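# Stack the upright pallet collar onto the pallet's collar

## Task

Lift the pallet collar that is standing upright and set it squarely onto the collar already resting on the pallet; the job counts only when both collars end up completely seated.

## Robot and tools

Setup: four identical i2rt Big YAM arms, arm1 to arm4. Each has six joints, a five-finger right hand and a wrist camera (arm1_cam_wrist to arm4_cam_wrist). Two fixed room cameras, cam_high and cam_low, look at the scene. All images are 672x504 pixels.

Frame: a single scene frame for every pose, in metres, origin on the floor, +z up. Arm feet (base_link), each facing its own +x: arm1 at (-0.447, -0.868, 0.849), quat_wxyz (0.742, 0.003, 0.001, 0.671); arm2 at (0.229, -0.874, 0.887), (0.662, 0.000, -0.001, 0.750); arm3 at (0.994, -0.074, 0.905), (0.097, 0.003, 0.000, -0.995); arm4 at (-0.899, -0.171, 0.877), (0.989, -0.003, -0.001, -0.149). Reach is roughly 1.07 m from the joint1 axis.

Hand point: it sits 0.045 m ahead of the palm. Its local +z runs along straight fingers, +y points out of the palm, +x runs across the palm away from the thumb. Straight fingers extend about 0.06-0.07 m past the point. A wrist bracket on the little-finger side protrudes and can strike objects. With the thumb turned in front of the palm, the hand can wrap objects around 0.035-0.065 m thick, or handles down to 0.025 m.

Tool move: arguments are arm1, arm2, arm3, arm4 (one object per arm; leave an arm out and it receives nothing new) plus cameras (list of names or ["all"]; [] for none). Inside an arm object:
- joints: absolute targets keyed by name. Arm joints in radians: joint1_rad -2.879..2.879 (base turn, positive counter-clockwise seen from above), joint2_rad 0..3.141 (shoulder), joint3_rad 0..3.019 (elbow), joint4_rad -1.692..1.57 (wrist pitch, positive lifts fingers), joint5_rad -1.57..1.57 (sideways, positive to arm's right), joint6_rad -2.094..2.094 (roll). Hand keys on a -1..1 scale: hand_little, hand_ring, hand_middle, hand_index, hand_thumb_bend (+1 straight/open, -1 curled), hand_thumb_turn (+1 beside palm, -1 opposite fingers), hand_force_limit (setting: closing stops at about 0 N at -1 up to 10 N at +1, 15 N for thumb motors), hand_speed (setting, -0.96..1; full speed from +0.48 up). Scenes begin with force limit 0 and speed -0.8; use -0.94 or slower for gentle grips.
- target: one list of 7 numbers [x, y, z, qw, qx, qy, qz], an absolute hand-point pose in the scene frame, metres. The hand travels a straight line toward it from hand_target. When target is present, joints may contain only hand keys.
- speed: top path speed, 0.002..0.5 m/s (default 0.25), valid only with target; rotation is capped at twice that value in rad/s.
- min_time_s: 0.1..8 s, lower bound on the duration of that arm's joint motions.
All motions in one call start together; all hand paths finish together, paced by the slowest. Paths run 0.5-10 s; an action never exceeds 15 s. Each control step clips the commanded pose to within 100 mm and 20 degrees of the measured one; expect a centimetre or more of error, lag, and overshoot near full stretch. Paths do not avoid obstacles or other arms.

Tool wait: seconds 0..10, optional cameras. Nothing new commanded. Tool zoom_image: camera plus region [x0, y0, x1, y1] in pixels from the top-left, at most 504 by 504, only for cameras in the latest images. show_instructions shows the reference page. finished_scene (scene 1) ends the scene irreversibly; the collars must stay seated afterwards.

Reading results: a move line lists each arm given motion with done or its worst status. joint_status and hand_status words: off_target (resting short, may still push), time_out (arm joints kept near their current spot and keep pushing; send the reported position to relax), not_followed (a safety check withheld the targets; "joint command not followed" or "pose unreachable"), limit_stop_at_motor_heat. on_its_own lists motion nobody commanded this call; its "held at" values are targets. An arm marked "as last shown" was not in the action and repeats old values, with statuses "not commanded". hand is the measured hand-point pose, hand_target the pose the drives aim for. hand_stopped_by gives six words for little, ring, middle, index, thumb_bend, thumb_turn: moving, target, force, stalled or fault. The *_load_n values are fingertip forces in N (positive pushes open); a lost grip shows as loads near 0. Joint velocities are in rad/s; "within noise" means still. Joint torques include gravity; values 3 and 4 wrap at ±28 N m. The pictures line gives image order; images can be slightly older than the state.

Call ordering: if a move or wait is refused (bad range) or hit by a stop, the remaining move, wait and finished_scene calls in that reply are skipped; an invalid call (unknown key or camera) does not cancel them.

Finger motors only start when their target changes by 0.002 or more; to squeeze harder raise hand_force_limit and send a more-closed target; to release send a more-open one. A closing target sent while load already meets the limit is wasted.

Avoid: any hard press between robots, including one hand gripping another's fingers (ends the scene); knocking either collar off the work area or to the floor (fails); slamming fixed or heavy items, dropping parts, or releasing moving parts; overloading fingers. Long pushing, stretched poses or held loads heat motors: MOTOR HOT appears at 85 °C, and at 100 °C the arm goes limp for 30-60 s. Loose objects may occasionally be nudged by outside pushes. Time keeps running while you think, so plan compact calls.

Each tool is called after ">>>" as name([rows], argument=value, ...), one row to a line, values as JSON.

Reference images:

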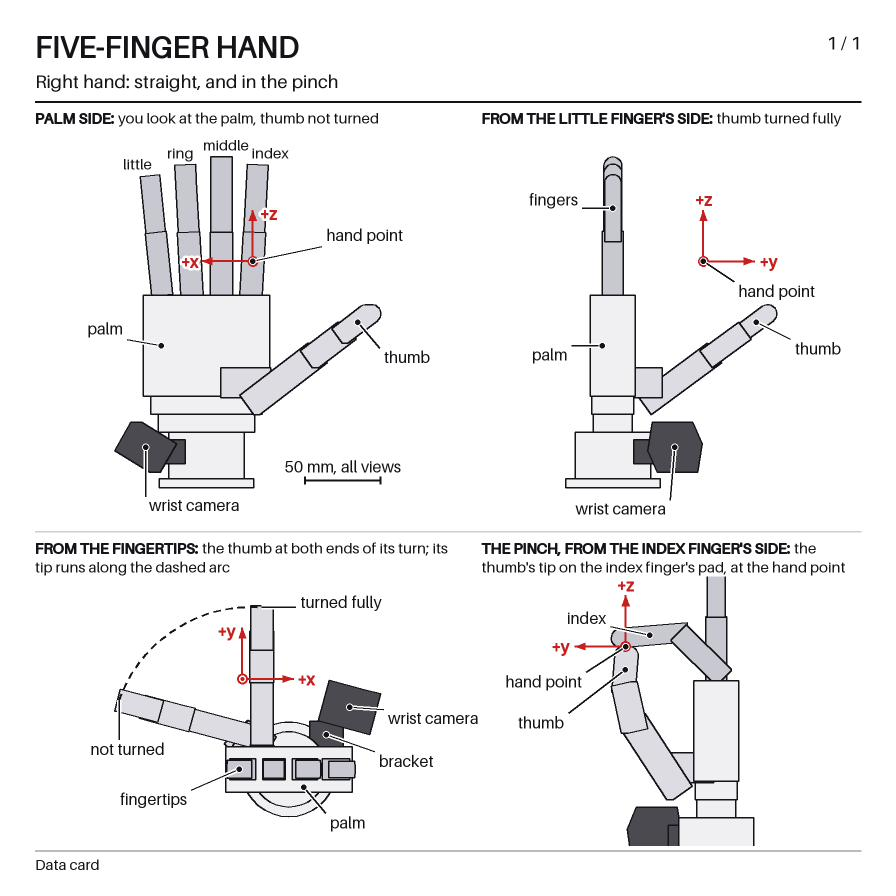

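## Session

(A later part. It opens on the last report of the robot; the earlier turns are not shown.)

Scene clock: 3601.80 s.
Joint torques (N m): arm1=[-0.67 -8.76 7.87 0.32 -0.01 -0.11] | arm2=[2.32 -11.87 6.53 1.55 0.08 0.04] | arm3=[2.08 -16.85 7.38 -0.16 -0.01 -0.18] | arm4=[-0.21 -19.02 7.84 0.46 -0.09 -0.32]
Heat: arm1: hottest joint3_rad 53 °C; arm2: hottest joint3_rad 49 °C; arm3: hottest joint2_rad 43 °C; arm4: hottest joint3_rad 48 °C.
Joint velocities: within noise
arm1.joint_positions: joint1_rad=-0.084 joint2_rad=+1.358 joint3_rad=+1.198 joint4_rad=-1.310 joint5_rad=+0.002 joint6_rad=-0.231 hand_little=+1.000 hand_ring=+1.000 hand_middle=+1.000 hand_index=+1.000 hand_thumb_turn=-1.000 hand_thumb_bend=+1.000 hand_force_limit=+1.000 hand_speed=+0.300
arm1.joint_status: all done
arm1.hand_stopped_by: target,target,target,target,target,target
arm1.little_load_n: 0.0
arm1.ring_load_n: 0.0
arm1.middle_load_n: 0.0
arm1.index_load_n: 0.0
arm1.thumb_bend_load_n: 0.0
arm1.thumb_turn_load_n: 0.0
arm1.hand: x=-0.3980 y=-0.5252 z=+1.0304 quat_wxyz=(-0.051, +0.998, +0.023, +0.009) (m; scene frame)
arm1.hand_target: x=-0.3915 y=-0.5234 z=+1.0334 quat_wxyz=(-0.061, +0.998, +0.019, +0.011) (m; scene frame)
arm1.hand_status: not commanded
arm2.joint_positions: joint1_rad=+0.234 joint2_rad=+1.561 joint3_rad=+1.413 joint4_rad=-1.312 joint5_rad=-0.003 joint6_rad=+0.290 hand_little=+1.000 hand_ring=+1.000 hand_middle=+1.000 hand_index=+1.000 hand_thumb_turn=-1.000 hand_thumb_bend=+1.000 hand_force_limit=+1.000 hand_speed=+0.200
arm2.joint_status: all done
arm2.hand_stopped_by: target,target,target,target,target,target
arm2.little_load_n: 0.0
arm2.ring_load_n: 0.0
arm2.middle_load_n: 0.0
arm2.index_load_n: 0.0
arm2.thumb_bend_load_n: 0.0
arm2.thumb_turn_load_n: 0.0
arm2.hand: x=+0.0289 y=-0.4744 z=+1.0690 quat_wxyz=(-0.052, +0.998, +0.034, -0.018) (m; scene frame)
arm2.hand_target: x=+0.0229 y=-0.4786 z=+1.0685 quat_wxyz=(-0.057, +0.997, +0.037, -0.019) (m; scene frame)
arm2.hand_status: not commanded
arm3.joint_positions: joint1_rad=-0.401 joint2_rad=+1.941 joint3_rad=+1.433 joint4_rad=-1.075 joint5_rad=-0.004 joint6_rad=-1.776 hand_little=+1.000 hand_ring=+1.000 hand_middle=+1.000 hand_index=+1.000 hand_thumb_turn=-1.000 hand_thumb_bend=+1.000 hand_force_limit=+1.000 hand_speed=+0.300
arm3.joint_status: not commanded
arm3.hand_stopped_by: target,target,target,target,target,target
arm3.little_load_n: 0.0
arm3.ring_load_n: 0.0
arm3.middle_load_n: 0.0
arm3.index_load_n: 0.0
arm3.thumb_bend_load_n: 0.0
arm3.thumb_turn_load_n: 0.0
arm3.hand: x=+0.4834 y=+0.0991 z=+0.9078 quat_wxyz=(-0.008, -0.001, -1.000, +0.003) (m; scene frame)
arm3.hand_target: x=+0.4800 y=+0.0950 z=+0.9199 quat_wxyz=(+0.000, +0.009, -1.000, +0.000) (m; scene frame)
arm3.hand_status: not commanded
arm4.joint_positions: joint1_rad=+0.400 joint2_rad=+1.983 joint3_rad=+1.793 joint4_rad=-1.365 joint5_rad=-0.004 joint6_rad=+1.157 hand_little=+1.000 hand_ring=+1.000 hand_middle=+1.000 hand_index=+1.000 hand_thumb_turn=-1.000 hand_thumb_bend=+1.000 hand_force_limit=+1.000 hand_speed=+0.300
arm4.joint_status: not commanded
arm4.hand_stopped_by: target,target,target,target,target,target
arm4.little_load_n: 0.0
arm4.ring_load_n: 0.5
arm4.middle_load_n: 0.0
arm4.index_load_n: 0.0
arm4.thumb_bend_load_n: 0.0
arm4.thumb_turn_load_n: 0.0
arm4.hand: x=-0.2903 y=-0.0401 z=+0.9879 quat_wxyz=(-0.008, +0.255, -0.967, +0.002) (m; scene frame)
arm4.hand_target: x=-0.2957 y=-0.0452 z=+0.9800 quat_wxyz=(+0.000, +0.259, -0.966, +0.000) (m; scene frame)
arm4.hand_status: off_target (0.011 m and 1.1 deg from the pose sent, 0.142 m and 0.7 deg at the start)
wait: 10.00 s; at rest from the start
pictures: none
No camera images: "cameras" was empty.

>>> move(arm1={"target": [-0.365, -0.252, 0.93, 0, 0.9998, 0.0201, 0], "speed": 0.2}, arm2={"target": [-0.006, -0.2395, 0.93, 0, 0.9998, 0.0201, 0], "speed": 0.2}, arm4={"target": [-0.2215, 0.044, 0.915, 0, 0.2706, -0.9627, 0], "speed": 0.2}, cameras=["arm1_cam_wrist", "arm2_cam_wrist", "arm4_cam_wrist"])

Scene clock: 3609.27 s.
Joint torques (N m): arm1=[2.2 -18.67 10.86 -0.55 0.11 0.08] | arm2=[0.32 -18.2 11.43 0.44 0.01 -0.13] | arm3=[2.02 -17.26 7.47 -0.02 0.01 -0.16] | arm4=[1.2 -19.9 13.42 -0.17 -0.05 0.01]
Heat: arm1: hottest joint3_rad 53 °C; arm2: hottest joint3_rad 50 °C; arm3: hottest joint2_rad 43 °C; arm4: hottest joint3_rad 48 °C.
move: arm1 off_target; arm2 off_target; arm4 off_target
Joint velocities: within noise
arm1.joint_positions: joint1_rad=-0.073 joint2_rad=+2.218 joint3_rad=+2.080 joint4_rad=-1.458 joint5_rad=+0.004 joint6_rad=-0.209 hand_little=+1.000 hand_ring=+1.000 hand_middle=+1.000 hand_index=+1.000 hand_thumb_turn=-1.000 hand_thumb_bend=+1.000 hand_force_limit=+1.000 hand_speed=+0.300
arm1.joint_status: not commanded
arm1.hand_stopped_by: target,target,target,target,target,target
arm1.little_load_n: 0.0
arm1.ring_load_n: 0.0
arm1.middle_load_n: 0.0
arm1.index_load_n: 0.0
arm1.thumb_bend_load_n: 0.0
arm1.thumb_turn_load_n: 0.0
arm1.hand: x=-0.3574 y=-0.2646 z=+0.9226 quat_wxyz=(+0.011, +1.000, +0.017, -0.003) (m; scene frame)
arm1.hand_target: x=-0.3651 y=-0.2525 z=+0.9302 quat_wxyz=(-0.001, +1.000, +0.020, +0.000) (m; scene frame)
arm1.hand_status: off_target (0.016 m and 1.4 deg from the pose sent, 0.293 m and 5.9 deg at the start)
arm2.joint_positions: joint1_rad=+0.178 joint2_rad=+2.347 joint3_rad=+2.261 joint4_rad=-1.481 joint5_rad=-0.003 joint6_rad=+0.258 hand_little=+1.000 hand_ring=+1.000 hand_middle=+1.000 hand_index=+1.000 hand_thumb_turn=-1.000 hand_thumb_bend=+1.000 hand_force_limit=+1.000 hand_speed=+0.200
arm2.joint_status: not commanded
arm2.hand_stopped_by: target,target,target,target,target,target
arm2.little_load_n: 0.0
arm2.ring_load_n: 0.0
arm2.middle_load_n: 0.0
arm2.index_load_n: 0.0
arm2.thumb_bend_load_n: 0.0
arm2.thumb_turn_load_n: 0.0
arm2.hand: x=-0.0124 y=-0.2512 z=+0.9392 quat_wxyz=(-0.002, +1.000, +0.022, -0.001) (m; scene frame)
arm2.hand_target: x=-0.0058 y=-0.2401 z=+0.9301 quat_wxyz=(-0.001, +1.000, +0.020, +0.000) (m; scene frame)
arm2.hand_status: off_target (0.016 m and 0.3 deg from the pose sent, 0.275 m and 6.5 deg at the start)
arm3: as last shown
arm4.joint_positions: joint1_rad=+0.498 joint2_rad=+2.254 joint3_rad=+2.055 joint4_rad=-1.384 joint5_rad=-0.006 joint6_rad=+1.217 hand_little=+1.000 hand_ring=+1.000 hand_middle=+1.000 hand_index=+1.000 hand_thumb_turn=-1.000 hand_thumb_bend=+1.000 hand_force_limit=+1.000 hand_speed=+0.300
arm4.joint_status: not commanded
arm4.hand_stopped_by: target,target,target,target,target,target
arm4.little_load_n: -0.5
arm4.ring_load_n: 0.0
arm4.middle_load_n: 0.0
arm4.index_load_n: 0.0
arm4.thumb_bend_load_n: 0.0
arm4.thumb_turn_load_n: 0.0
arm4.hand: x=-0.2336 y=+0.0335 z=+0.9152 quat_wxyz=(+0.006, +0.273, -0.962, +0.000) (m; scene frame)
arm4.hand_target: x=-0.2223 y=+0.0438 z=+0.9152 quat_wxyz=(-0.001, +0.270, -0.963, +0.000) (m; scene frame)
arm4.hand_status: off_target (0.016 m and 0.7 deg from the pose sent, 0.131 m and 2.1 deg at the start)
pictures: arm1_cam_wrist, arm2_cam_wrist, arm4_cam_wrist
camera_calibration:
arm1_cam_wrist: T_world_to_cam=[[0.313839, -0.949239, -0.0212118, -0.117784], [-0.787513, -0.272719, 0.552673, -0.870538], [-0.530404, -0.156746, -0.833128, 0.657419], [0, 0, 0, 1]] pos_world=[-0.299898, -0.24617, 1.02634]
arm2_cam_wrist: T_world_to_cam=[[0.354652, -0.934455, 0.0318606, -0.26943], [-0.805084, -0.28787, 0.518624, -0.571615], [-0.47546, -0.209582, -0.854408, 0.860473], [0, 0, 0, 1]] pos_world=[0.0444758, -0.235982, 1.04023]
arm4_cam_wrist: T_world_to_cam=[[-0.739094, 0.673589, 0.00427564, -0.2037], [0.582226, 0.635628, 0.506941, -0.351498], [0.338752, 0.377166, -0.86197, 0.975866], [0, 0, 0, 1]] pos_world=[-0.276479, -0.00743195, 1.02023]

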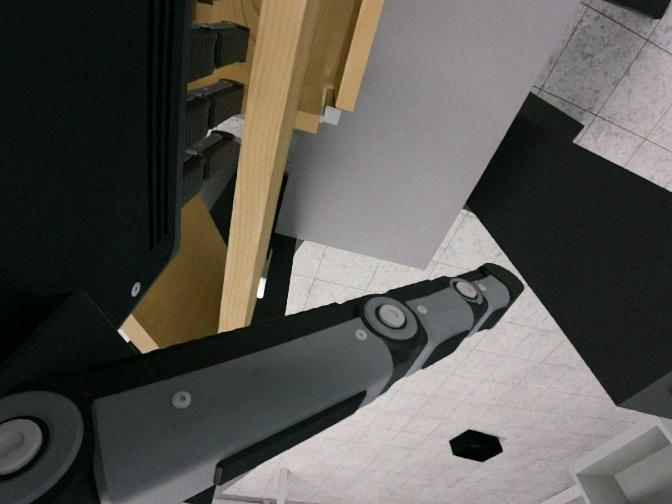

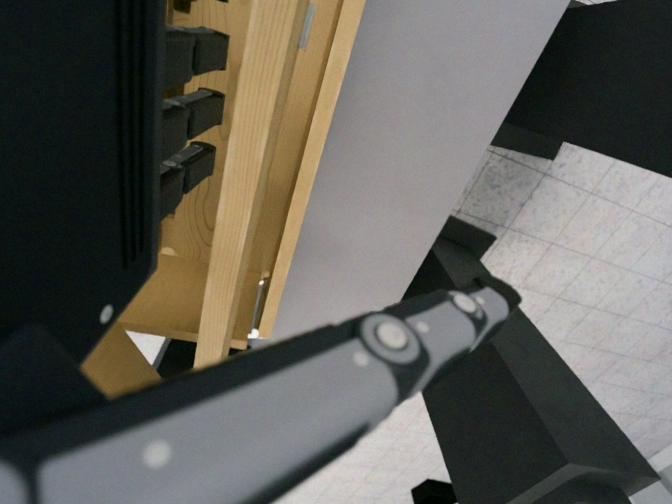

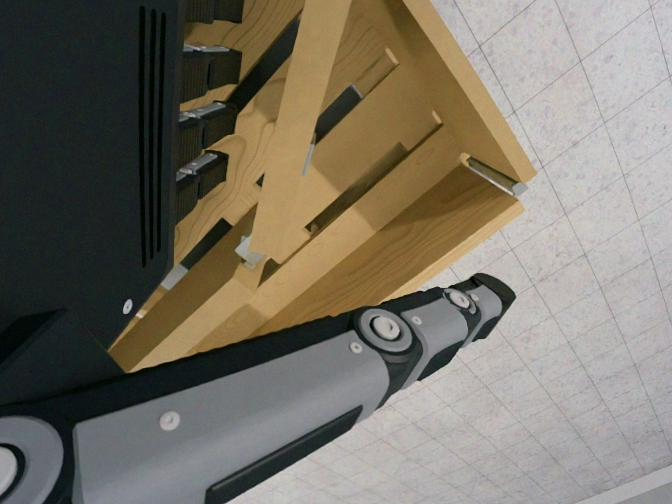

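>>> move(arm1={"target": [-0.372, -0.238, 0.915, 0, 0.9998, 0.0201, 0], "speed": 0.15}, arm2={"target": [0.0, -0.226, 0.915, 0, 0.9998, 0.0201, 0], "speed": 0.15}, arm4={"target": [-0.212, 0.050, 0.85, 0, 0.2706, -0.9627, 0], "speed": 0.12}, cameras=["arm1_cam_wrist", "arm2_cam_wrist", "arm4_cam_wrist"])

Scene clock: 3618.20 s.
Joint torques (N m): arm1=[2.26 -19.19 10.88 -0.53 0.11 0.08] | arm2=[0.09 -18.49 11.43 0.44 0.01 -0.15] | arm3=[1.79 -17.38 7.34 -0.13 0.01 -0.15] | arm4=[1.38 -21.19 11.77 0.76 -0.05 0.02]
Heat: arm1: hottest joint3_rad 55 °C; arm2: hottest joint3_rad 53 °C; arm3: hottest joint2_rad 43 °C; arm4: hottest joint3_rad 51 °C.
move: arm1 off_target; arm2 off_target; arm4 off_target
Joint velocities: within noise
arm1.joint_positions: joint1_rad=-0.060 joint2_rad=+2.269 joint3_rad=+2.130 joint4_rad=-1.458 joint5_rad=+0.004 joint6_rad=-0.196 hand_little=+1.000 hand_ring=+1.000 hand_middle=+1.000 hand_index=+1.000 hand_thumb_turn=-1.000 hand_thumb_bend=+1.000 hand_force_limit=+1.000 hand_speed=+0.300
arm1.joint_status: not commanded
arm1.hand_stopped_by: target,target,target,target,target,target
arm1.little_load_n: 0.0
arm1.ring_load_n: 0.0
arm1.middle_load_n: 0.0
arm1.index_load_n: 0.0
arm1.thumb_bend_load_n: 0.0
arm1.thumb_turn_load_n: 0.0
arm1.hand: x=-0.3643 y=-0.2505 z=+0.9080 quat_wxyz=(+0.011, +1.000, +0.017, -0.003) (m; scene frame)
arm1.hand_target: x=-0.3721 y=-0.2385 z=+0.9152 quat_wxyz=(-0.001, +1.000, +0.020, +0.000) (m; scene frame)
arm1.hand_status: off_target (0.016 m and 1.4 deg from the pose sent, 0.031 m and 1.4 deg at the start)
arm2.joint_positions: joint1_rad=+0.165 joint2_rad=+2.403 joint3_rad=+2.324 joint4_rad=-1.489 joint5_rad=-0.003 joint6_rad=+0.245 hand_little=+1.000 hand_ring=+1.000 hand_middle=+1.000 hand_index=+1.000 hand_thumb_turn=-1.000 hand_thumb_bend=+1.000 hand_force_limit=+1.000 hand_speed=+0.200
arm2.joint_status: not commanded
arm2.hand_stopped_by: target,target,target,target,target,target
arm2.little_load_n: 0.5
arm2.ring_load_n: 0.0
arm2.middle_load_n: 0.0
arm2.index_load_n: 0.0
arm2.thumb_bend_load_n: 0.0
arm2.thumb_turn_load_n: 0.0
arm2.hand: x=-0.0073 y=-0.2375 z=+0.9238 quat_wxyz=(-0.001, +1.000, +0.022, -0.001) (m; scene frame)
arm2.hand_target: x=+0.0002 y=-0.2268 z=+0.9150 quat_wxyz=(-0.001, +1.000, +0.020, +0.000) (m; scene frame)
arm2.hand_status: off_target (0.016 m and 0.3 deg from the pose sent, 0.037 m and 0.3 deg at the start)
arm3: as last shown
arm4.joint_positions: joint1_rad=+0.501 joint2_rad=+2.346 joint3_rad=+2.055 joint4_rad=-1.304 joint5_rad=-0.006 joint6_rad=+1.223 hand_little=+1.000 hand_ring=+1.000 hand_middle=+1.000 hand_index=+1.000 hand_thumb_turn=-1.000 hand_thumb_bend=+1.000 hand_force_limit=+1.000 hand_speed=+0.300
arm4.joint_status: not commanded
arm4.hand_stopped_by: target,target,target,target,target,target
arm4.little_load_n: 0.0
arm4.ring_load_n: 0.0
arm4.middle_load_n: 0.5
arm4.index_load_n: 0.0
arm4.thumb_bend_load_n: 0.0
arm4.thumb_turn_load_n: 0.0
arm4.hand: x=-0.2239 y=+0.0367 z=+0.8527 quat_wxyz=(+0.012, +0.271, -0.962, -0.001) (m; scene frame)
arm4.hand_target: x=-0.2128 y=+0.0498 z=+0.8502 quat_wxyz=(+0.000, +0.271, -0.963, +0.000) (m; scene frame)
arm4.hand_status: off_target (0.018 m and 1.4 deg from the pose sent, 0.071 m and 0.7 deg at the start)
pictures: arm1_cam_wrist, arm2_cam_wrist, arm4_cam_wrist
camera_calibration:
arm1_cam_wrist: T_world_to_cam=[[0.314224, -0.949121, -0.0207956, -0.102787], [-0.787562, -0.272843, 0.552542, -0.864048], [-0.530104, -0.157244, -0.833225, 0.643826], [0, 0, 0, 1]] pos_world=[-0.306899, -0.232069, 1.01174]
arm2_cam_wrist: T_world_to_cam=[[0.355375, -0.934114, 0.0337486, -0.259647], [-0.80517, -0.287582, 0.51865, -0.555479], [-0.474773, -0.211489, -0.85432, 0.852108], [0, 0, 0, 1]] pos_world=[0.0495745, -0.222075, 1.02484]
arm4_cam_wrist: T_world_to_cam=[[-0.736619, 0.676204, 0.0118339, -0.204364], [0.590844, 0.634921, 0.497774, -0.317733], [0.329083, 0.373662, -0.867226, 0.919927], [0, 0, 0, 1]] pos_world=[-0.26554, -0.00381401, 0.958363]

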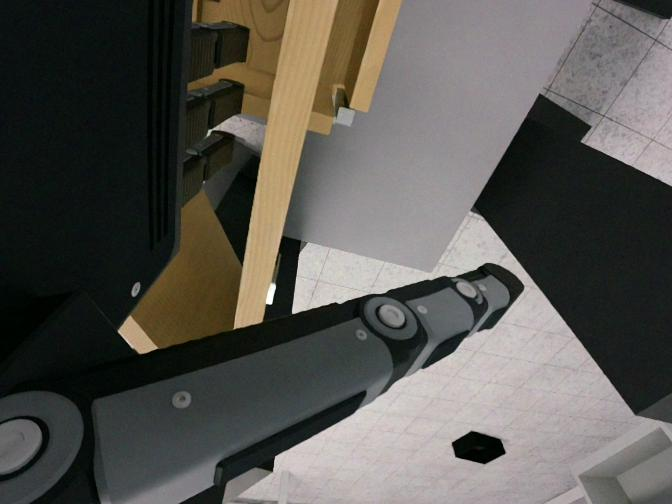

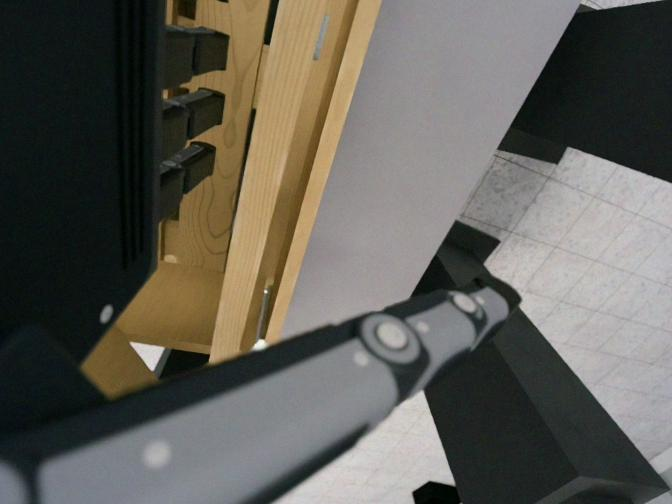

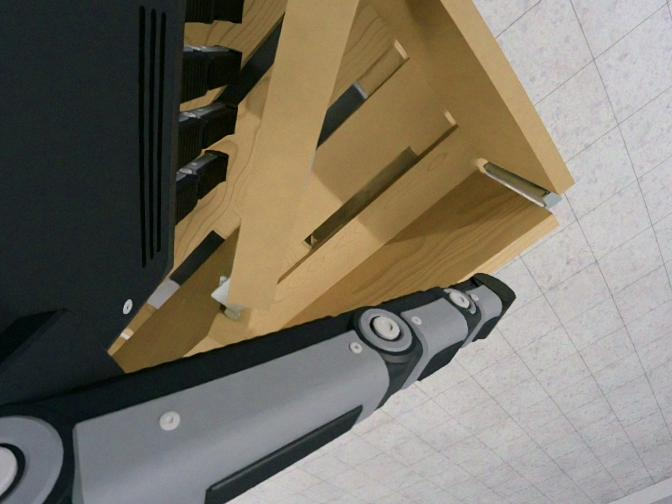

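>>> move(arm1={"target": [-0.372, -0.240, 0.79, 0, 0.9998, 0.0201, 0], "speed": 0.08}, arm2={"target": [0.0, -0.2285, 0.798, 0, 0.9998, 0.0201, 0], "speed": 0.08}, arm4={"target": [-0.212, 0.051, 0.782, 0, 0.2706, -0.9627, 0], "speed": 0.08}, cameras=["arm1_cam_wrist", "arm2_cam_wrist", "arm4_cam_wrist"])

Scene clock: 3627.20 s.
Joint torques (N m): arm1=[2.08 -19.72 7.47 0.06 0.12 0.06] | arm2=[0.26 -19.14 6.76 1.4 -0.01 -0.12] | arm3=[2.02 -17.26 7.43 0.03 0 -0.16] | arm4=[1.49 -20.95 8.31 0.91 -0.02 0.01]
Heat: arm1: hottest joint3_rad 55 °C; arm2: hottest joint3_rad 53 °C; arm3: hottest joint2_rad 43 °C; arm4: hottest joint3_rad 52 °C.
move: arm1 done; arm2 off_target; arm4 off_target
Joint velocities: within noise
arm1.joint_positions: joint1_rad=-0.060 joint2_rad=+2.366 joint3_rad=+2.003 joint4_rad=-1.215 joint5_rad=+0.004 joint6_rad=-0.196 hand_little=+1.000 hand_ring=+1.000 hand_middle=+1.000 hand_index=+1.000 hand_thumb_turn=-1.000 hand_thumb_bend=+1.000 hand_force_limit=+1.000 hand_speed=+0.300
arm1.joint_status: not commanded
arm1.hand_stopped_by: target,target,target,target,target,target
arm1.little_load_n: 0.0
arm1.ring_load_n: -0.5
arm1.middle_load_n: 0.0
arm1.index_load_n: 0.0
arm1.thumb_bend_load_n: 0.0
arm1.thumb_turn_load_n: 0.0
arm1.hand: x=-0.3639 y=-0.2440 z=+0.7943 quat_wxyz=(+0.002, +1.000, +0.017, -0.001) (m; scene frame)
arm1.hand_target: x=-0.3720 y=-0.2401 z=+0.7900 quat_wxyz=(+0.000, +1.000, +0.020, +0.000) (m; scene frame)
arm1.hand_status: done (0.010 m and 0.4 deg from the pose sent, 0.119 m and 1.4 deg at the start)
arm2.joint_positions: joint1_rad=+0.165 joint2_rad=+2.487 joint3_rad=+2.226 joint4_rad=-1.277 joint5_rad=-0.003 joint6_rad=+0.245 hand_little=+1.000 hand_ring=+1.000 hand_middle=+1.000 hand_index=+1.000 hand_thumb_turn=-1.000 hand_thumb_bend=+1.000 hand_force_limit=+1.000 hand_speed=+0.200
arm2.joint_status: not commanded
arm2.hand_stopped_by: target,target,target,target,target,target
arm2.little_load_n: 0.0
arm2.ring_load_n: 0.0
arm2.middle_load_n: 0.0
arm2.index_load_n: 0.0
arm2.thumb_bend_load_n: 0.0
arm2.thumb_turn_load_n: 0.0
arm2.hand: x=-0.0107 y=-0.2255 z=+0.8261 quat_wxyz=(-0.015, +1.000, +0.022, -0.005) (m; scene frame)
arm2.hand_target: x=+0.0000 y=-0.2294 z=+0.7987 quat_wxyz=(+0.000, +1.000, +0.020, +0.000) (m; scene frame)
arm2.hand_status: off_target (0.030 m and 1.9 deg from the pose sent, 0.126 m and 0.3 deg at the start)
arm3: as last shown
arm4.joint_positions: joint1_rad=+0.502 joint2_rad=+2.414 joint3_rad=+2.055 joint4_rad=-1.186 joint5_rad=-0.006 joint6_rad=+1.225 hand_little=+1.000 hand_ring=+1.000 hand_middle=+1.000 hand_index=+1.000 hand_thumb_turn=-1.000 hand_thumb_bend=+1.000 hand_force_limit=+1.000 hand_speed=+0.300
arm4.joint_status: not commanded
arm4.hand_stopped_by: target,target,target,target,target,target
arm4.little_load_n: 0.0
arm4.ring_load_n: 0.0
arm4.middle_load_n: 0.0
arm4.index_load_n: 0.0
arm4.thumb_bend_load_n: 0.0
arm4.thumb_turn_load_n: 0.0
arm4.hand: x=-0.2049 y=+0.0414 z=+0.8068 quat_wxyz=(-0.013, +0.272, -0.962, +0.001) (m; scene frame)
arm4.hand_target: x=-0.2129 y=+0.0507 z=+0.7826 quat_wxyz=(+0.000, +0.271, -0.963, +0.000) (m; scene frame)
arm4.hand_status: off_target (0.028 m and 1.5 deg from the pose sent, 0.073 m and 1.4 deg at the start)
pictures: arm1_cam_wrist, arm2_cam_wrist, arm4_cam_wrist
camera_calibration:
arm1_cam_wrist: T_world_to_cam=[[0.314197, -0.948625, -0.0372979, -0.0858206], [-0.789251, -0.282841, 0.545054, -0.796181], [-0.527601, -0.141817, -0.837571, 0.558409], [0, 0, 0, 1]] pos_world=[-0.306806, -0.227412, 0.898468]
arm2_cam_wrist: T_world_to_cam=[[0.355538, -0.934656, 0.00333987, -0.218947], [-0.800674, -0.302725, 0.516989, -0.506114], [-0.482196, -0.186484, -0.855985, 0.776425], [0, 0, 0, 1]] pos_world=[0.0470007, -0.213063, 0.926996]
arm4_cam_wrist: T_world_to_cam=[[-0.736689, 0.675999, -0.0177188, -0.169135], [0.565174, 0.629879, 0.532757, -0.342418], [0.371304, 0.382462, -0.846083, 0.863265], [0, 0, 0, 1]] pos_world=[-0.251608, -0.000149228, 0.909822]

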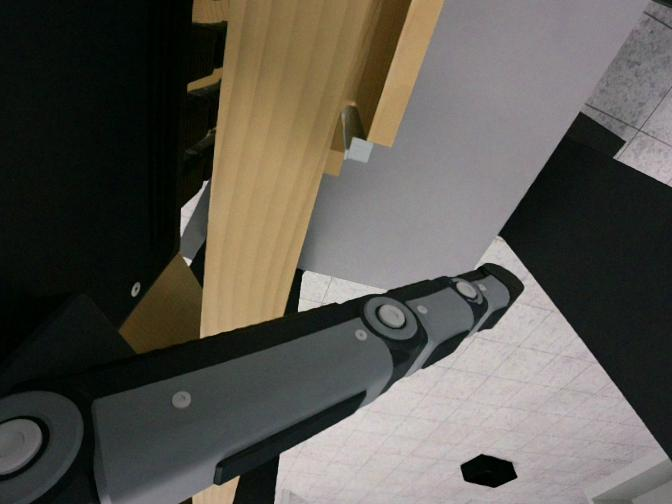

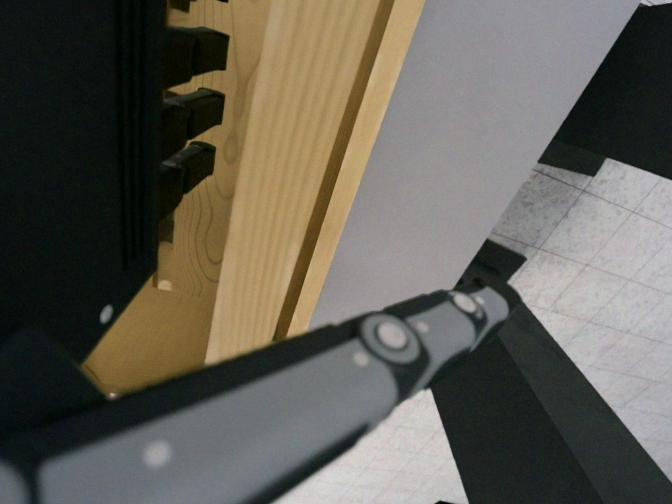

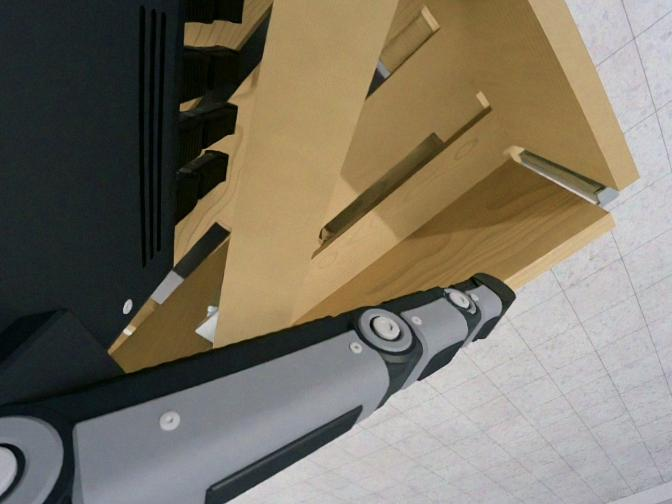

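>>> move(arm1={"target": [-0.372, -0.2475, 0.79, 0, 0.9998, 0.0201, 0], "speed": 0.08}, arm2={"target": [0.003, -0.240, 0.772, 0, 0.9998, 0.0201, 0], "speed": 0.08}, arm4={"target": [-0.215, 0.061, 0.758, 0, 0.2706, -0.9627, 0], "speed": 0.08}, cameras=["arm1_cam_wrist", "arm2_cam_wrist", "arm4_cam_wrist"])

Scene clock: 3637.87 s.
Joint torques (N m): arm1=[2.02 -21.36 7.08 0.05 0.12 0.05] | arm2=[0.26 -19.43 6.11 1.35 0 -0.13] | arm3=[2.26 -16.85 7.54 -0.14 0.01 -0.19] | arm4=[1.26 -21.54 7.73 0.91 -0.02 0.03]
Heat: arm1: hottest joint3_rad 55 °C; arm2: hottest joint3_rad 52 °C; arm3: hottest joint2_rad 43 °C; arm4: hottest joint3_rad 51 °C.
move: arm1 off_target; arm2 off_target; arm4 off_target
Joint velocities: within noise
arm1.joint_positions: joint1_rad=-0.060 joint2_rad=+2.366 joint3_rad=+1.966 joint4_rad=-1.197 joint5_rad=+0.004 joint6_rad=-0.196 hand_little=+1.000 hand_ring=+1.000 hand_middle=+1.000 hand_index=+1.000 hand_thumb_turn=-1.000 hand_thumb_bend=+1.000 hand_force_limit=+1.000 hand_speed=+0.300
arm1.joint_status: not commanded
arm1.hand_stopped_by: target,target,target,target,target,target
arm1.little_load_n: 0.0
arm1.ring_load_n: 0.0
arm1.middle_load_n: 0.0
arm1.index_load_n: 0.0
arm1.thumb_bend_load_n: -0.5
arm1.thumb_turn_load_n: 0.0
arm1.hand: x=-0.3656 y=-0.2539 z=+0.7825 quat_wxyz=(+0.011, +1.000, +0.017, -0.003) (m; scene frame)
arm1.hand_target: x=-0.3720 y=-0.2476 z=+0.7901 quat_wxyz=(+0.000, +1.000, +0.020, +0.000) (m; scene frame)
arm1.hand_status: off_target (0.012 m and 1.4 deg from the pose sent, 0.010 m and 0.4 deg at the start)
arm2.joint_positions: joint1_rad=+0.165 joint2_rad=+2.487 joint3_rad=+2.145 joint4_rad=-1.198 joint5_rad=-0.003 joint6_rad=+0.245 hand_little=+1.000 hand_ring=+1.000 hand_middle=+1.000 hand_index=+1.000 hand_thumb_turn=-1.000 hand_thumb_bend=+1.000 hand_force_limit=+1.000 hand_speed=+0.200
arm2.joint_status: not commanded
arm2.hand_stopped_by: target,target,target,target,target,target
arm2.little_load_n: 0.0
arm2.ring_load_n: 0.0
arm2.middle_load_n: 0.0
arm2.index_load_n: 0.0
arm2.thumb_bend_load_n: 0.0
arm2.thumb_turn_load_n: 0.0
arm2.hand: x=-0.0079 y=-0.2349 z=+0.7964 quat_wxyz=(-0.015, +1.000, +0.022, -0.004) (m; scene frame)
arm2.hand_target: x=+0.0029 y=-0.2406 z=+0.7726 quat_wxyz=(+0.000, +1.000, +0.020, +0.000) (m; scene frame)
arm2.hand_status: off_target (0.027 m and 1.8 deg from the pose sent, 0.058 m and 1.9 deg at the start)
arm3: as last shown
arm4.joint_positions: joint1_rad=+0.520 joint2_rad=+2.446 joint3_rad=+2.051 joint4_rad=-1.146 joint5_rad=-0.006 joint6_rad=+1.240 hand_little=+1.000 hand_ring=+1.000 hand_middle=+1.000 hand_index=+1.000 hand_thumb_turn=-1.000 hand_thumb_bend=+1.000 hand_force_limit=+1.000 hand_speed=+0.300
arm4.joint_status: not commanded
arm4.hand_stopped_by: target,target,target,target,target,target
arm4.little_load_n: 0.0
arm4.ring_load_n: 0.0
arm4.middle_load_n: 0.0
arm4.index_load_n: 0.0
arm4.thumb_bend_load_n: 0.0
arm4.thumb_turn_load_n: 0.0
arm4.hand: x=-0.2055 y=+0.0540 z=+0.7839 quat_wxyz=(-0.015, +0.273, -0.962, +0.001) (m; scene frame)
arm4.hand_target: x=-0.2157 y=+0.0605 z=+0.7586 quat_wxyz=(+0.000, +0.271, -0.963, +0.000) (m; scene frame)
arm4.hand_status: off_target (0.028 m and 1.7 deg from the pose sent, 0.054 m and 1.5 deg at the start)
pictures: arm1_cam_wrist, arm2_cam_wrist, arm4_cam_wrist
camera_calibration:
arm1_cam_wrist: T_world_to_cam=[[0.314195, -0.949123, -0.0211195, -0.108036], [-0.787585, -0.273012, 0.552426, -0.796572], [-0.530086, -0.156936, -0.833294, 0.538073], [0, 0, 0, 1]] pos_world=[-0.308199, -0.23557, 0.886138]
arm2_cam_wrist: T_world_to_cam=[[0.355537, -0.934648, 0.00515221, -0.229968], [-0.800934, -0.301823, 0.517115, -0.491224], [-0.481765, -0.18798, -0.855901, 0.750314], [0, 0, 0, 1]] pos_world=[0.0497992, -0.222157, 0.897398]
arm4_cam_wrist: T_world_to_cam=[[-0.738429, 0.674043, -0.0197308, -0.177152], [0.561393, 0.630703, 0.535772, -0.34097], [0.373578, 0.384553, -0.844132, 0.838167], [0, 0, 0, 1]] pos_world=[-0.252516, 0.0121395, 0.88671]

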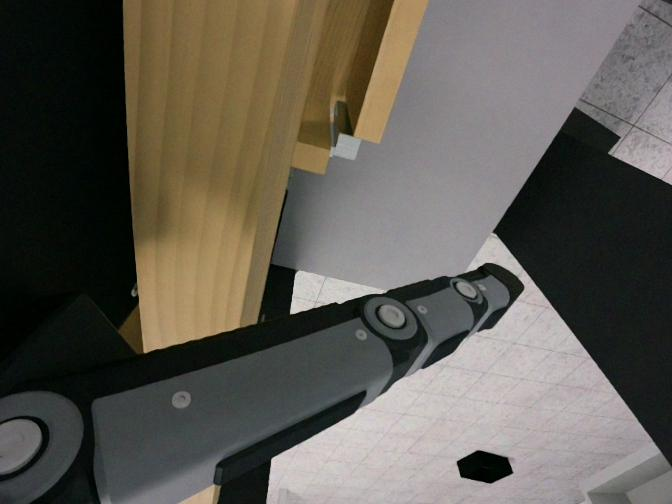

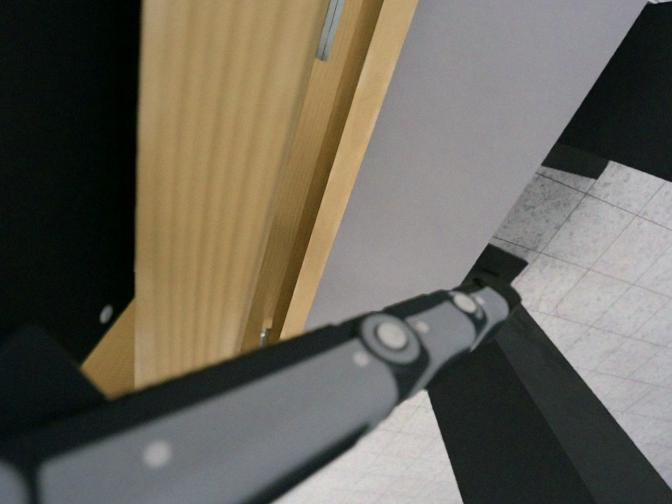

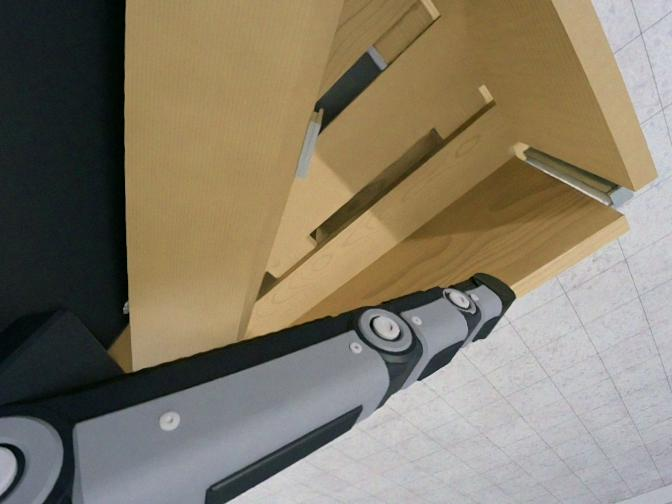

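>>> move(arm1={"joints": {"hand_thumb_bend": -0.95, "hand_speed": 0.0, "hand_force_limit": 1.0}}, arm2={"joints": {"hand_thumb_bend": -0.95, "hand_speed": 0.0, "hand_force_limit": 1.0}}, arm4={"joints": {"hand_thumb_bend": -0.95, "hand_speed": 0.0, "hand_force_limit": 1.0}}, cameras=["arm1_cam_wrist", "arm2_cam_wrist", "arm4_cam_wrist"])

Scene clock: 3645.07 s.
Joint torques (N m): arm1=[1.9 -20.84 7.54 0.16 0.09 0.13] | arm2=[0.09 -19.37 6.6 1.5 0.2 -0.13] | arm3=[2.14 -16.91 7.49 -0.02 0 -0.16] | arm4=[0.79 -21.25 7.75 0.91 0.06 -0.19]
Heat: arm1: hottest joint3_rad 54 °C; arm2: hottest joint3_rad 51 °C; arm3: hottest joint2_rad 43 °C; arm4: hottest joint3_rad 50 °C.
move: arm1 off_target; arm2 off_target; arm4 off_target
Joint velocities: within noise
arm1.joint_positions: joint1_rad=-0.060 joint2_rad=+2.361 joint3_rad=+1.960 joint4_rad=-1.200 joint5_rad=+0.005 joint6_rad=-0.204 hand_little=+1.000 hand_ring=+1.000 hand_middle=+1.000 hand_index=+1.000 hand_thumb_turn=-1.000 hand_thumb_bend=-0.395 hand_force_limit=+1.000 hand_speed=+0.000
arm1.joint_status: hand_thumb_bend off_target (ended at -0.395, target -0.950); the others done
arm1.hand_stopped_by: target,target,target,target,force,target
arm1.little_load_n: 0.0
arm1.ring_load_n: 0.0
arm1.middle_load_n: 0.0
arm1.index_load_n: 0.0
arm1.thumb_bend_load_n: 17.5
arm1.thumb_turn_load_n: 3.0
arm1.hand: x=-0.3653 y=-0.2566 z=+0.7838 quat_wxyz=(+0.014, +1.000, +0.022, -0.003) (m; scene frame)
arm1.hand_target: x=-0.3720 y=-0.2476 z=+0.7900 quat_wxyz=(+0.000, +1.000, +0.020, +0.000) (m; scene frame)
arm1.hand_status: not commanded
arm2.joint_positions: joint1_rad=+0.165 joint2_rad=+2.487 joint3_rad=+2.137 joint4_rad=-1.202 joint5_rad=-0.008 joint6_rad=+0.245 hand_little=+1.000 hand_ring=+1.000 hand_middle=+1.000 hand_index=+1.000 hand_thumb_turn=-1.000 hand_thumb_bend=-0.382 hand_force_limit=+1.000 hand_speed=+0.000
arm2.joint_status: hand_thumb_bend off_target (ended at -0.382, target -0.950); the others done
arm2.hand_stopped_by: target,target,target,target,force,target
arm2.little_load_n: 0.0
arm2.ring_load_n: 0.0
arm2.middle_load_n: 0.0
arm2.index_load_n: 0.0
arm2.thumb_bend_load_n: 20.0
arm2.thumb_turn_load_n: 2.5
arm2.hand: x=-0.0076 y=-0.2390 z=+0.7945 quat_wxyz=(-0.008, +1.000, +0.023, -0.005) (m; scene frame)
arm2.hand_target: x=+0.0030 y=-0.2407 z=+0.7726 quat_wxyz=(+0.000, +1.000, +0.020, +0.000) (m; scene frame)
arm2.hand_status: not commanded
arm3: as last shown
arm4.joint_positions: joint1_rad=+0.527 joint2_rad=+2.446 joint3_rad=+2.051 joint4_rad=-1.146 joint5_rad=-0.008 joint6_rad=+1.259 hand_little=+1.000 hand_ring=+1.000 hand_middle=+1.000 hand_index=+1.000 hand_thumb_turn=-1.000 hand_thumb_bend=-0.361 hand_force_limit=+1.000 hand_speed=+0.000
arm4.joint_status: hand_thumb_bend off_target (ended at -0.361, target -0.950); the others done
arm4.hand_stopped_by: target,target,target,target,force,target
arm4.little_load_n: 0.0
arm4.ring_load_n: 0.0
arm4.middle_load_n: 0.0
arm4.index_load_n: 0.0
arm4.thumb_bend_load_n: 14.5
arm4.thumb_turn_load_n: 0.5
arm4.hand: x=-0.2058 y=+0.0593 z=+0.7840 quat_wxyz=(-0.015, +0.267, -0.964, +0.000) (m; scene frame)
arm4.hand_target: x=-0.2157 y=+0.0606 z=+0.7586 quat_wxyz=(+0.000, +0.271, -0.963, +0.000) (m; scene frame)
arm4.hand_status: not commanded
pictures: arm1_cam_wrist, arm2_cam_wrist, arm4_cam_wrist
camera_calibration:
arm1_cam_wrist: T_world_to_cam=[[0.322205, -0.94652, -0.0168286, -0.110298], [-0.78519, -0.277133, 0.553781, -0.799015], [-0.528829, -0.165217, -0.832492, 0.536711], [0, 0, 0, 1]] pos_world=[-0.308012, -0.237159, 0.887431]
arm2_cam_wrist: T_world_to_cam=[[0.356385, -0.934198, 0.0162242, -0.242628], [-0.799883, -0.296079, 0.522038, -0.493796], [-0.482884, -0.199024, -0.852768, 0.74286], [0, 0, 0, 1]] pos_world=[0.0502044, -0.225018, 0.895204]
arm4_cam_wrist: T_world_to_cam=[[-0.729692, 0.683559, -0.0172608, -0.181691], [0.569867, 0.62189, 0.537126, -0.343008], [0.377891, 0.3821, -0.843326, 0.836813], [0, 0, 0, 1]] pos_world=[-0.253334, 0.0177639, 0.886808]

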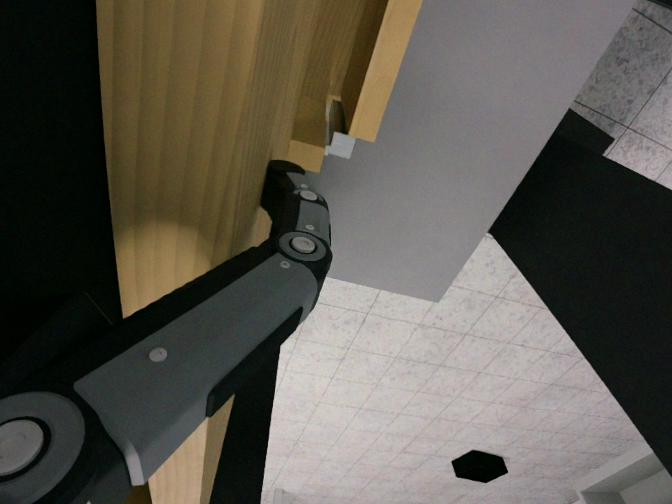

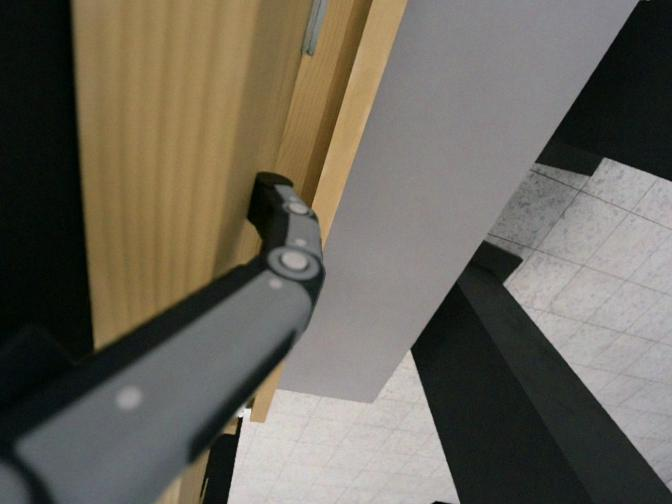

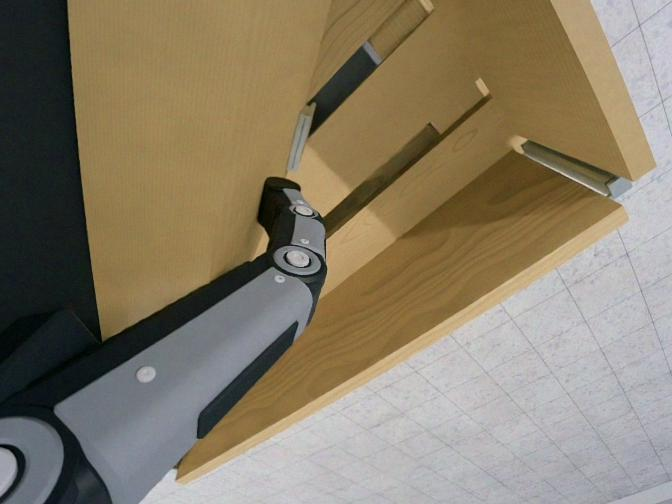

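>>> move(arm1={"target": [-0.372, -0.2476, 0.79, -0.0915, 0.9956, 0.0200, -0.0018], "speed": 0.06}, arm2={"target": [0.003, -0.2407, 0.775, -0.0915, 0.9956, 0.0200, -0.0018], "speed": 0.06}, arm4={"target": [-0.2157, 0.0606, 0.7586, 0.0177, -0.27, 0.9606, -0.063], "speed": 0.06}, cameras=["cam_low"])

Scene clock: 3654.90 s.
Joint torques (N m): arm1=[1.32 -20.66 6.2 0.91 -0.69 0.06] | arm2=[0.79 -20.07 4.82 2.73 0.93 -0.28] | arm3=[1.9 -17.03 7.45 -0.06 0 -0.16] | arm4=[1.67 -22.12 6.53 1.47 1.87 -0.09]
Heat: arm1: hottest joint3_rad 52 °C; arm2: hottest joint3_rad 51 °C; arm3: hottest joint2_rad 43 °C; arm4: hottest joint3_rad 49 °C.
move: arm1 off_target; arm2 off_target; arm4 off_target
Joint velocities: within noise
arm1.joint_positions: joint1_rad=-0.063 joint2_rad=+2.239 joint3_rad=+1.741 joint4_rad=-0.937 joint5_rad=-0.012 joint6_rad=-0.205 hand_little=+1.000 hand_ring=+1.000 hand_middle=+1.000 hand_index=+1.000 hand_thumb_turn=-1.000 hand_thumb_bend=-0.354 hand_force_limit=+1.000 hand_speed=+0.000
arm1.joint_status: not commanded
arm1.hand_stopped_by: target,target,target,target,force,target
arm1.little_load_n: 0.0
arm1.ring_load_n: 0.0
arm1.middle_load_n: 0.0
arm1.index_load_n: 0.0
arm1.thumb_bend_load_n: 38.5
arm1.thumb_turn_load_n: 4.0
arm1.hand: x=-0.3665 y=-0.2560 z=+0.7796 quat_wxyz=(-0.070, +0.997, +0.021, +0.004) (m; scene frame)
arm1.hand_target: x=-0.3721 y=-0.2479 z=+0.7900 quat_wxyz=(-0.091, +0.996, +0.020, -0.002) (m; scene frame)
arm1.hand_status: off_target (0.014 m and 2.6 deg from the pose sent, 0.013 m and 12.1 deg at the start)
arm2.joint_positions: joint1_rad=+0.171 joint2_rad=+2.363 joint3_rad=+1.889 joint4_rad=-0.931 joint5_rad=+0.019 joint6_rad=+0.271 hand_little=+1.000 hand_ring=+1.000 hand_middle=+1.000 hand_index=+1.000 hand_thumb_turn=-1.000 hand_thumb_bend=-0.349 hand_force_limit=+1.000 hand_speed=+0.000
arm2.joint_status: not commanded
arm2.hand_stopped_by: target,target,target,target,force,target
arm2.little_load_n: 0.0
arm2.ring_load_n: 0.0
arm2.middle_load_n: 0.0
arm2.index_load_n: 0.0
arm2.thumb_bend_load_n: 44.0
arm2.thumb_turn_load_n: 4.5
arm2.hand: x=-0.0069 y=-0.2413 z=+0.7877 quat_wxyz=(-0.083, +0.996, +0.012, -0.013) (m; scene frame)
arm2.hand_target: x=+0.0030 y=-0.2410 z=+0.7754 quat_wxyz=(-0.090, +0.996, +0.020, -0.002) (m; scene frame)
arm2.hand_status: off_target (0.016 m and 1.9 deg from the pose sent, 0.022 m and 9.6 deg at the start)
arm3: as last shown
arm4.joint_positions: joint1_rad=+0.549 joint2_rad=+2.420 joint3_rad=+2.008 joint4_rad=-1.103 joint5_rad=+0.067 joint6_rad=+1.282 hand_little=+1.000 hand_ring=+1.000 hand_middle=+1.000 hand_index=+1.000 hand_thumb_turn=-1.000 hand_thumb_bend=-0.350 hand_force_limit=+1.000 hand_speed=+0.000
arm4.joint_status: not commanded
arm4.hand_stopped_by: target,target,target,target,force,target
arm4.little_load_n: 0.0
arm4.ring_load_n: 0.0
arm4.middle_load_n: 0.0
arm4.index_load_n: 0.0
arm4.thumb_bend_load_n: 46.0
arm4.thumb_turn_load_n: 5.5
arm4.hand: x=-0.2064 y=+0.0604 z=+0.7824 quat_wxyz=(-0.027, +0.265, -0.963, +0.037) (m; scene frame)
arm4.hand_target: x=-0.2162 y=+0.0603 z=+0.7594 quat_wxyz=(-0.017, +0.271, -0.961, +0.062) (m; scene frame)
arm4.hand_status: off_target (0.026 m and 3.2 deg from the pose sent, 0.027 m and 7.3 deg at the start)
pictures: cam_low

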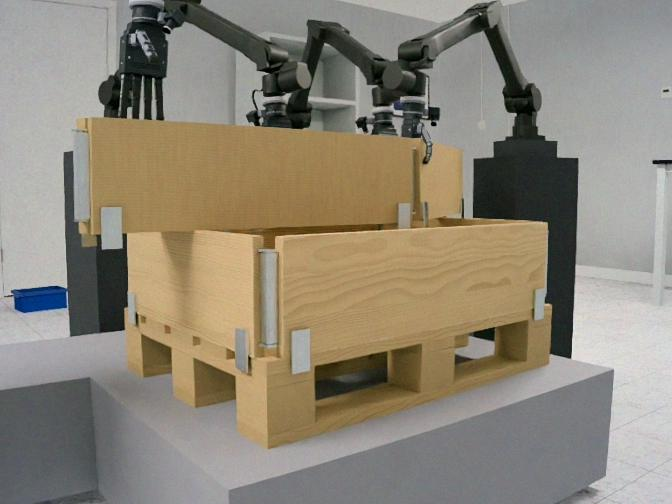

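>>> move(arm1={"joints": {"joint1_rad": -0.054, "joint2_rad": 2.110, "joint3_rad": 1.781, "joint4_rad": -0.900, "joint5_rad": -0.028, "joint6_rad": -0.205}, "min_time_s": 3}, arm2={"joints": {"joint1_rad": 0.159, "joint2_rad": 2.234, "joint3_rad": 1.922, "joint4_rad": -0.886, "joint5_rad": 0.04, "joint6_rad": 0.262}, "min_time_s": 3}, arm4={"joints": {"joint1_rad": 0.552, "joint2_rad": 2.302, "joint3_rad": 2.055, "joint4_rad": -1.070, "joint5_rad": 0.092, "joint6_rad": 1.282}, "min_time_s": 3}, arm3={"target": [0.56, 0.12, 1.0, 0, 0.009, -1.0, 0], "speed": 0.1}, cameras=["cam_low"])

Scene clock: 3706.33 s.
Joint torques (N m): arm1=[1.79 -28.22 10.07 1.21 -0.78 -0.01] | arm2=[0.26 -28.63 9.52 2.96 0.64 -0.15] | arm3=[0.85 -13.27 7.84 -0.17 -0.05 -0.17] | arm4=[0.62 -31.79 12.38 1.85 1.03 -0.16]
Heat: arm1: hottest joint2_rad 49 °C; arm2: hottest joint2_rad 50 °C; arm3: hottest joint2_rad 43 °C; arm4: hottest joint2_rad 48 °C.
move: arm1 done; arm2 done; arm3 done; arm4 done
Joint velocities: within noise
arm1.joint_positions: joint1_rad=-0.064 joint2_rad=+2.230 joint3_rad=+1.741 joint4_rad=-0.934 joint5_rad=-0.007 joint6_rad=-0.206 hand_little=+1.000 hand_ring=+1.000 hand_middle=+1.000 hand_index=+1.000 hand_thumb_turn=-1.000 hand_thumb_bend=-0.353 hand_force_limit=+1.000 hand_speed=+0.000
arm1.joint_status: all done
arm1.hand_stopped_by: target,target,target,target,force,target
arm1.little_load_n: 0.0
arm1.ring_load_n: 0.0
arm1.middle_load_n: 0.0
arm1.index_load_n: 0.0
arm1.thumb_bend_load_n: 37.5
arm1.thumb_turn_load_n: 3.0
arm1.hand: x=-0.3648 y=-0.2537 z=+0.7847 quat_wxyz=(-0.075, +0.997, +0.021, +0.008) (m; scene frame)
arm1.hand_target: x=-0.3673 y=-0.2086 z=+0.8739 quat_wxyz=(-0.172, +0.985, +0.026, +0.014) (m; scene frame)
arm1.hand_status: not commanded
arm2.joint_positions: joint1_rad=+0.171 joint2_rad=+2.349 joint3_rad=+1.889 joint4_rad=-0.930 joint5_rad=+0.023 joint6_rad=+0.271 hand_little=+1.000 hand_ring=+1.000 hand_middle=+1.000 hand_index=+1.000 hand_thumb_turn=-1.000 hand_thumb_bend=-0.348 hand_force_limit=+1.000 hand_speed=+0.000
arm2.joint_status: all done
arm2.hand_stopped_by: target,target,target,target,force,target
arm2.little_load_n: -0.5
arm2.ring_load_n: 0.0
arm2.middle_load_n: 0.0
arm2.index_load_n: 0.0
arm2.thumb_bend_load_n: 44.0
arm2.thumb_turn_load_n: 4.0
arm2.hand: x=-0.0071 y=-0.2378 z=+0.7965 quat_wxyz=(-0.090, +0.996, +0.011, -0.013) (m; scene frame)
arm2.hand_target: x=-0.0087 y=-0.1901 z=+0.8874 quat_wxyz=(-0.184, +0.982, +0.007, -0.030) (m; scene frame)
arm2.hand_status: not commanded
arm3.joint_positions: joint1_rad=-0.465 joint2_rad=+1.674 joint3_rad=+1.296 joint4_rad=-1.191 joint5_rad=-0.004 joint6_rad=-1.861 hand_little=+1.000 hand_ring=+1.000 hand_middle=+1.000 hand_index=+1.000 hand_thumb_turn=-1.000 hand_thumb_bend=+1.000 hand_force_limit=+1.000 hand_speed=+0.300
arm3.joint_status: not commanded
arm3.hand_stopped_by: target,target,target,target,target,target
arm3.little_load_n: 0.0
arm3.ring_load_n: 0.0
arm3.middle_load_n: 0.0
arm3.index_load_n: 0.0
arm3.thumb_bend_load_n: 0.0
arm3.thumb_turn_load_n: 0.0
arm3.hand: x=+0.5563 y=+0.1156 z=+0.9939 quat_wxyz=(-0.001, +0.010, -1.000, +0.001) (m; scene frame)
arm3.hand_target: x=+0.5600 y=+0.1199 z=+0.9999 quat_wxyz=(+0.000, +0.009, -1.000, +0.000) (m; scene frame)
arm3.hand_status: done (0.008 m and 0.2 deg from the pose sent, 0.122 m and 1.5 deg at the start)
arm4.joint_positions: joint1_rad=+0.549 joint2_rad=+2.404 joint3_rad=+2.008 joint4_rad=-1.100 joint5_rad=+0.064 joint6_rad=+1.282 hand_little=+1.000 hand_ring=+1.000 hand_middle=+1.000 hand_index=+1.000 hand_thumb_turn=-1.000 hand_thumb_bend=-0.346 hand_force_limit=+1.000 hand_speed=+0.000
arm4.joint_status: all done
arm4.hand_stopped_by: target,target,target,target,force,target
arm4.little_load_n: 0.0
arm4.ring_load_n: 0.0
arm4.middle_load_n: 0.0
arm4.index_load_n: 0.0
arm4.thumb_bend_load_n: 45.5
arm4.thumb_turn_load_n: 6.5
arm4.hand: x=-0.2024 y=+0.0621 z=+0.7940 quat_wxyz=(-0.037, +0.265, -0.963, +0.035) (m; scene frame)
arm4.hand_target: x=-0.1597 y=+0.0704 z=+0.8888 quat_wxyz=(-0.126, +0.260, -0.956, +0.051) (m; scene frame)
arm4.hand_status: not commanded
pictures: cam_low

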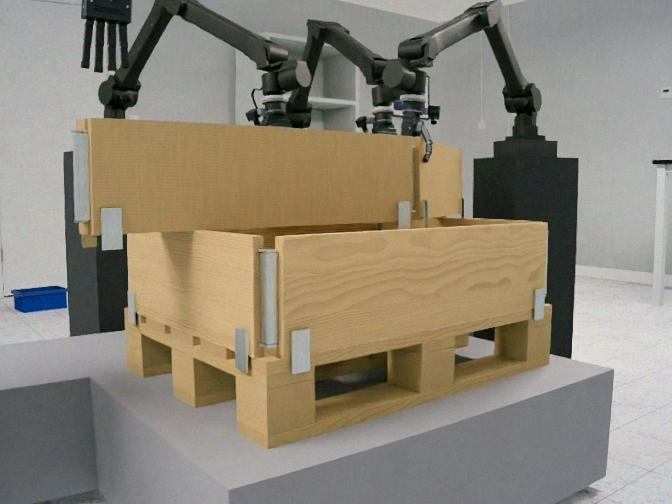

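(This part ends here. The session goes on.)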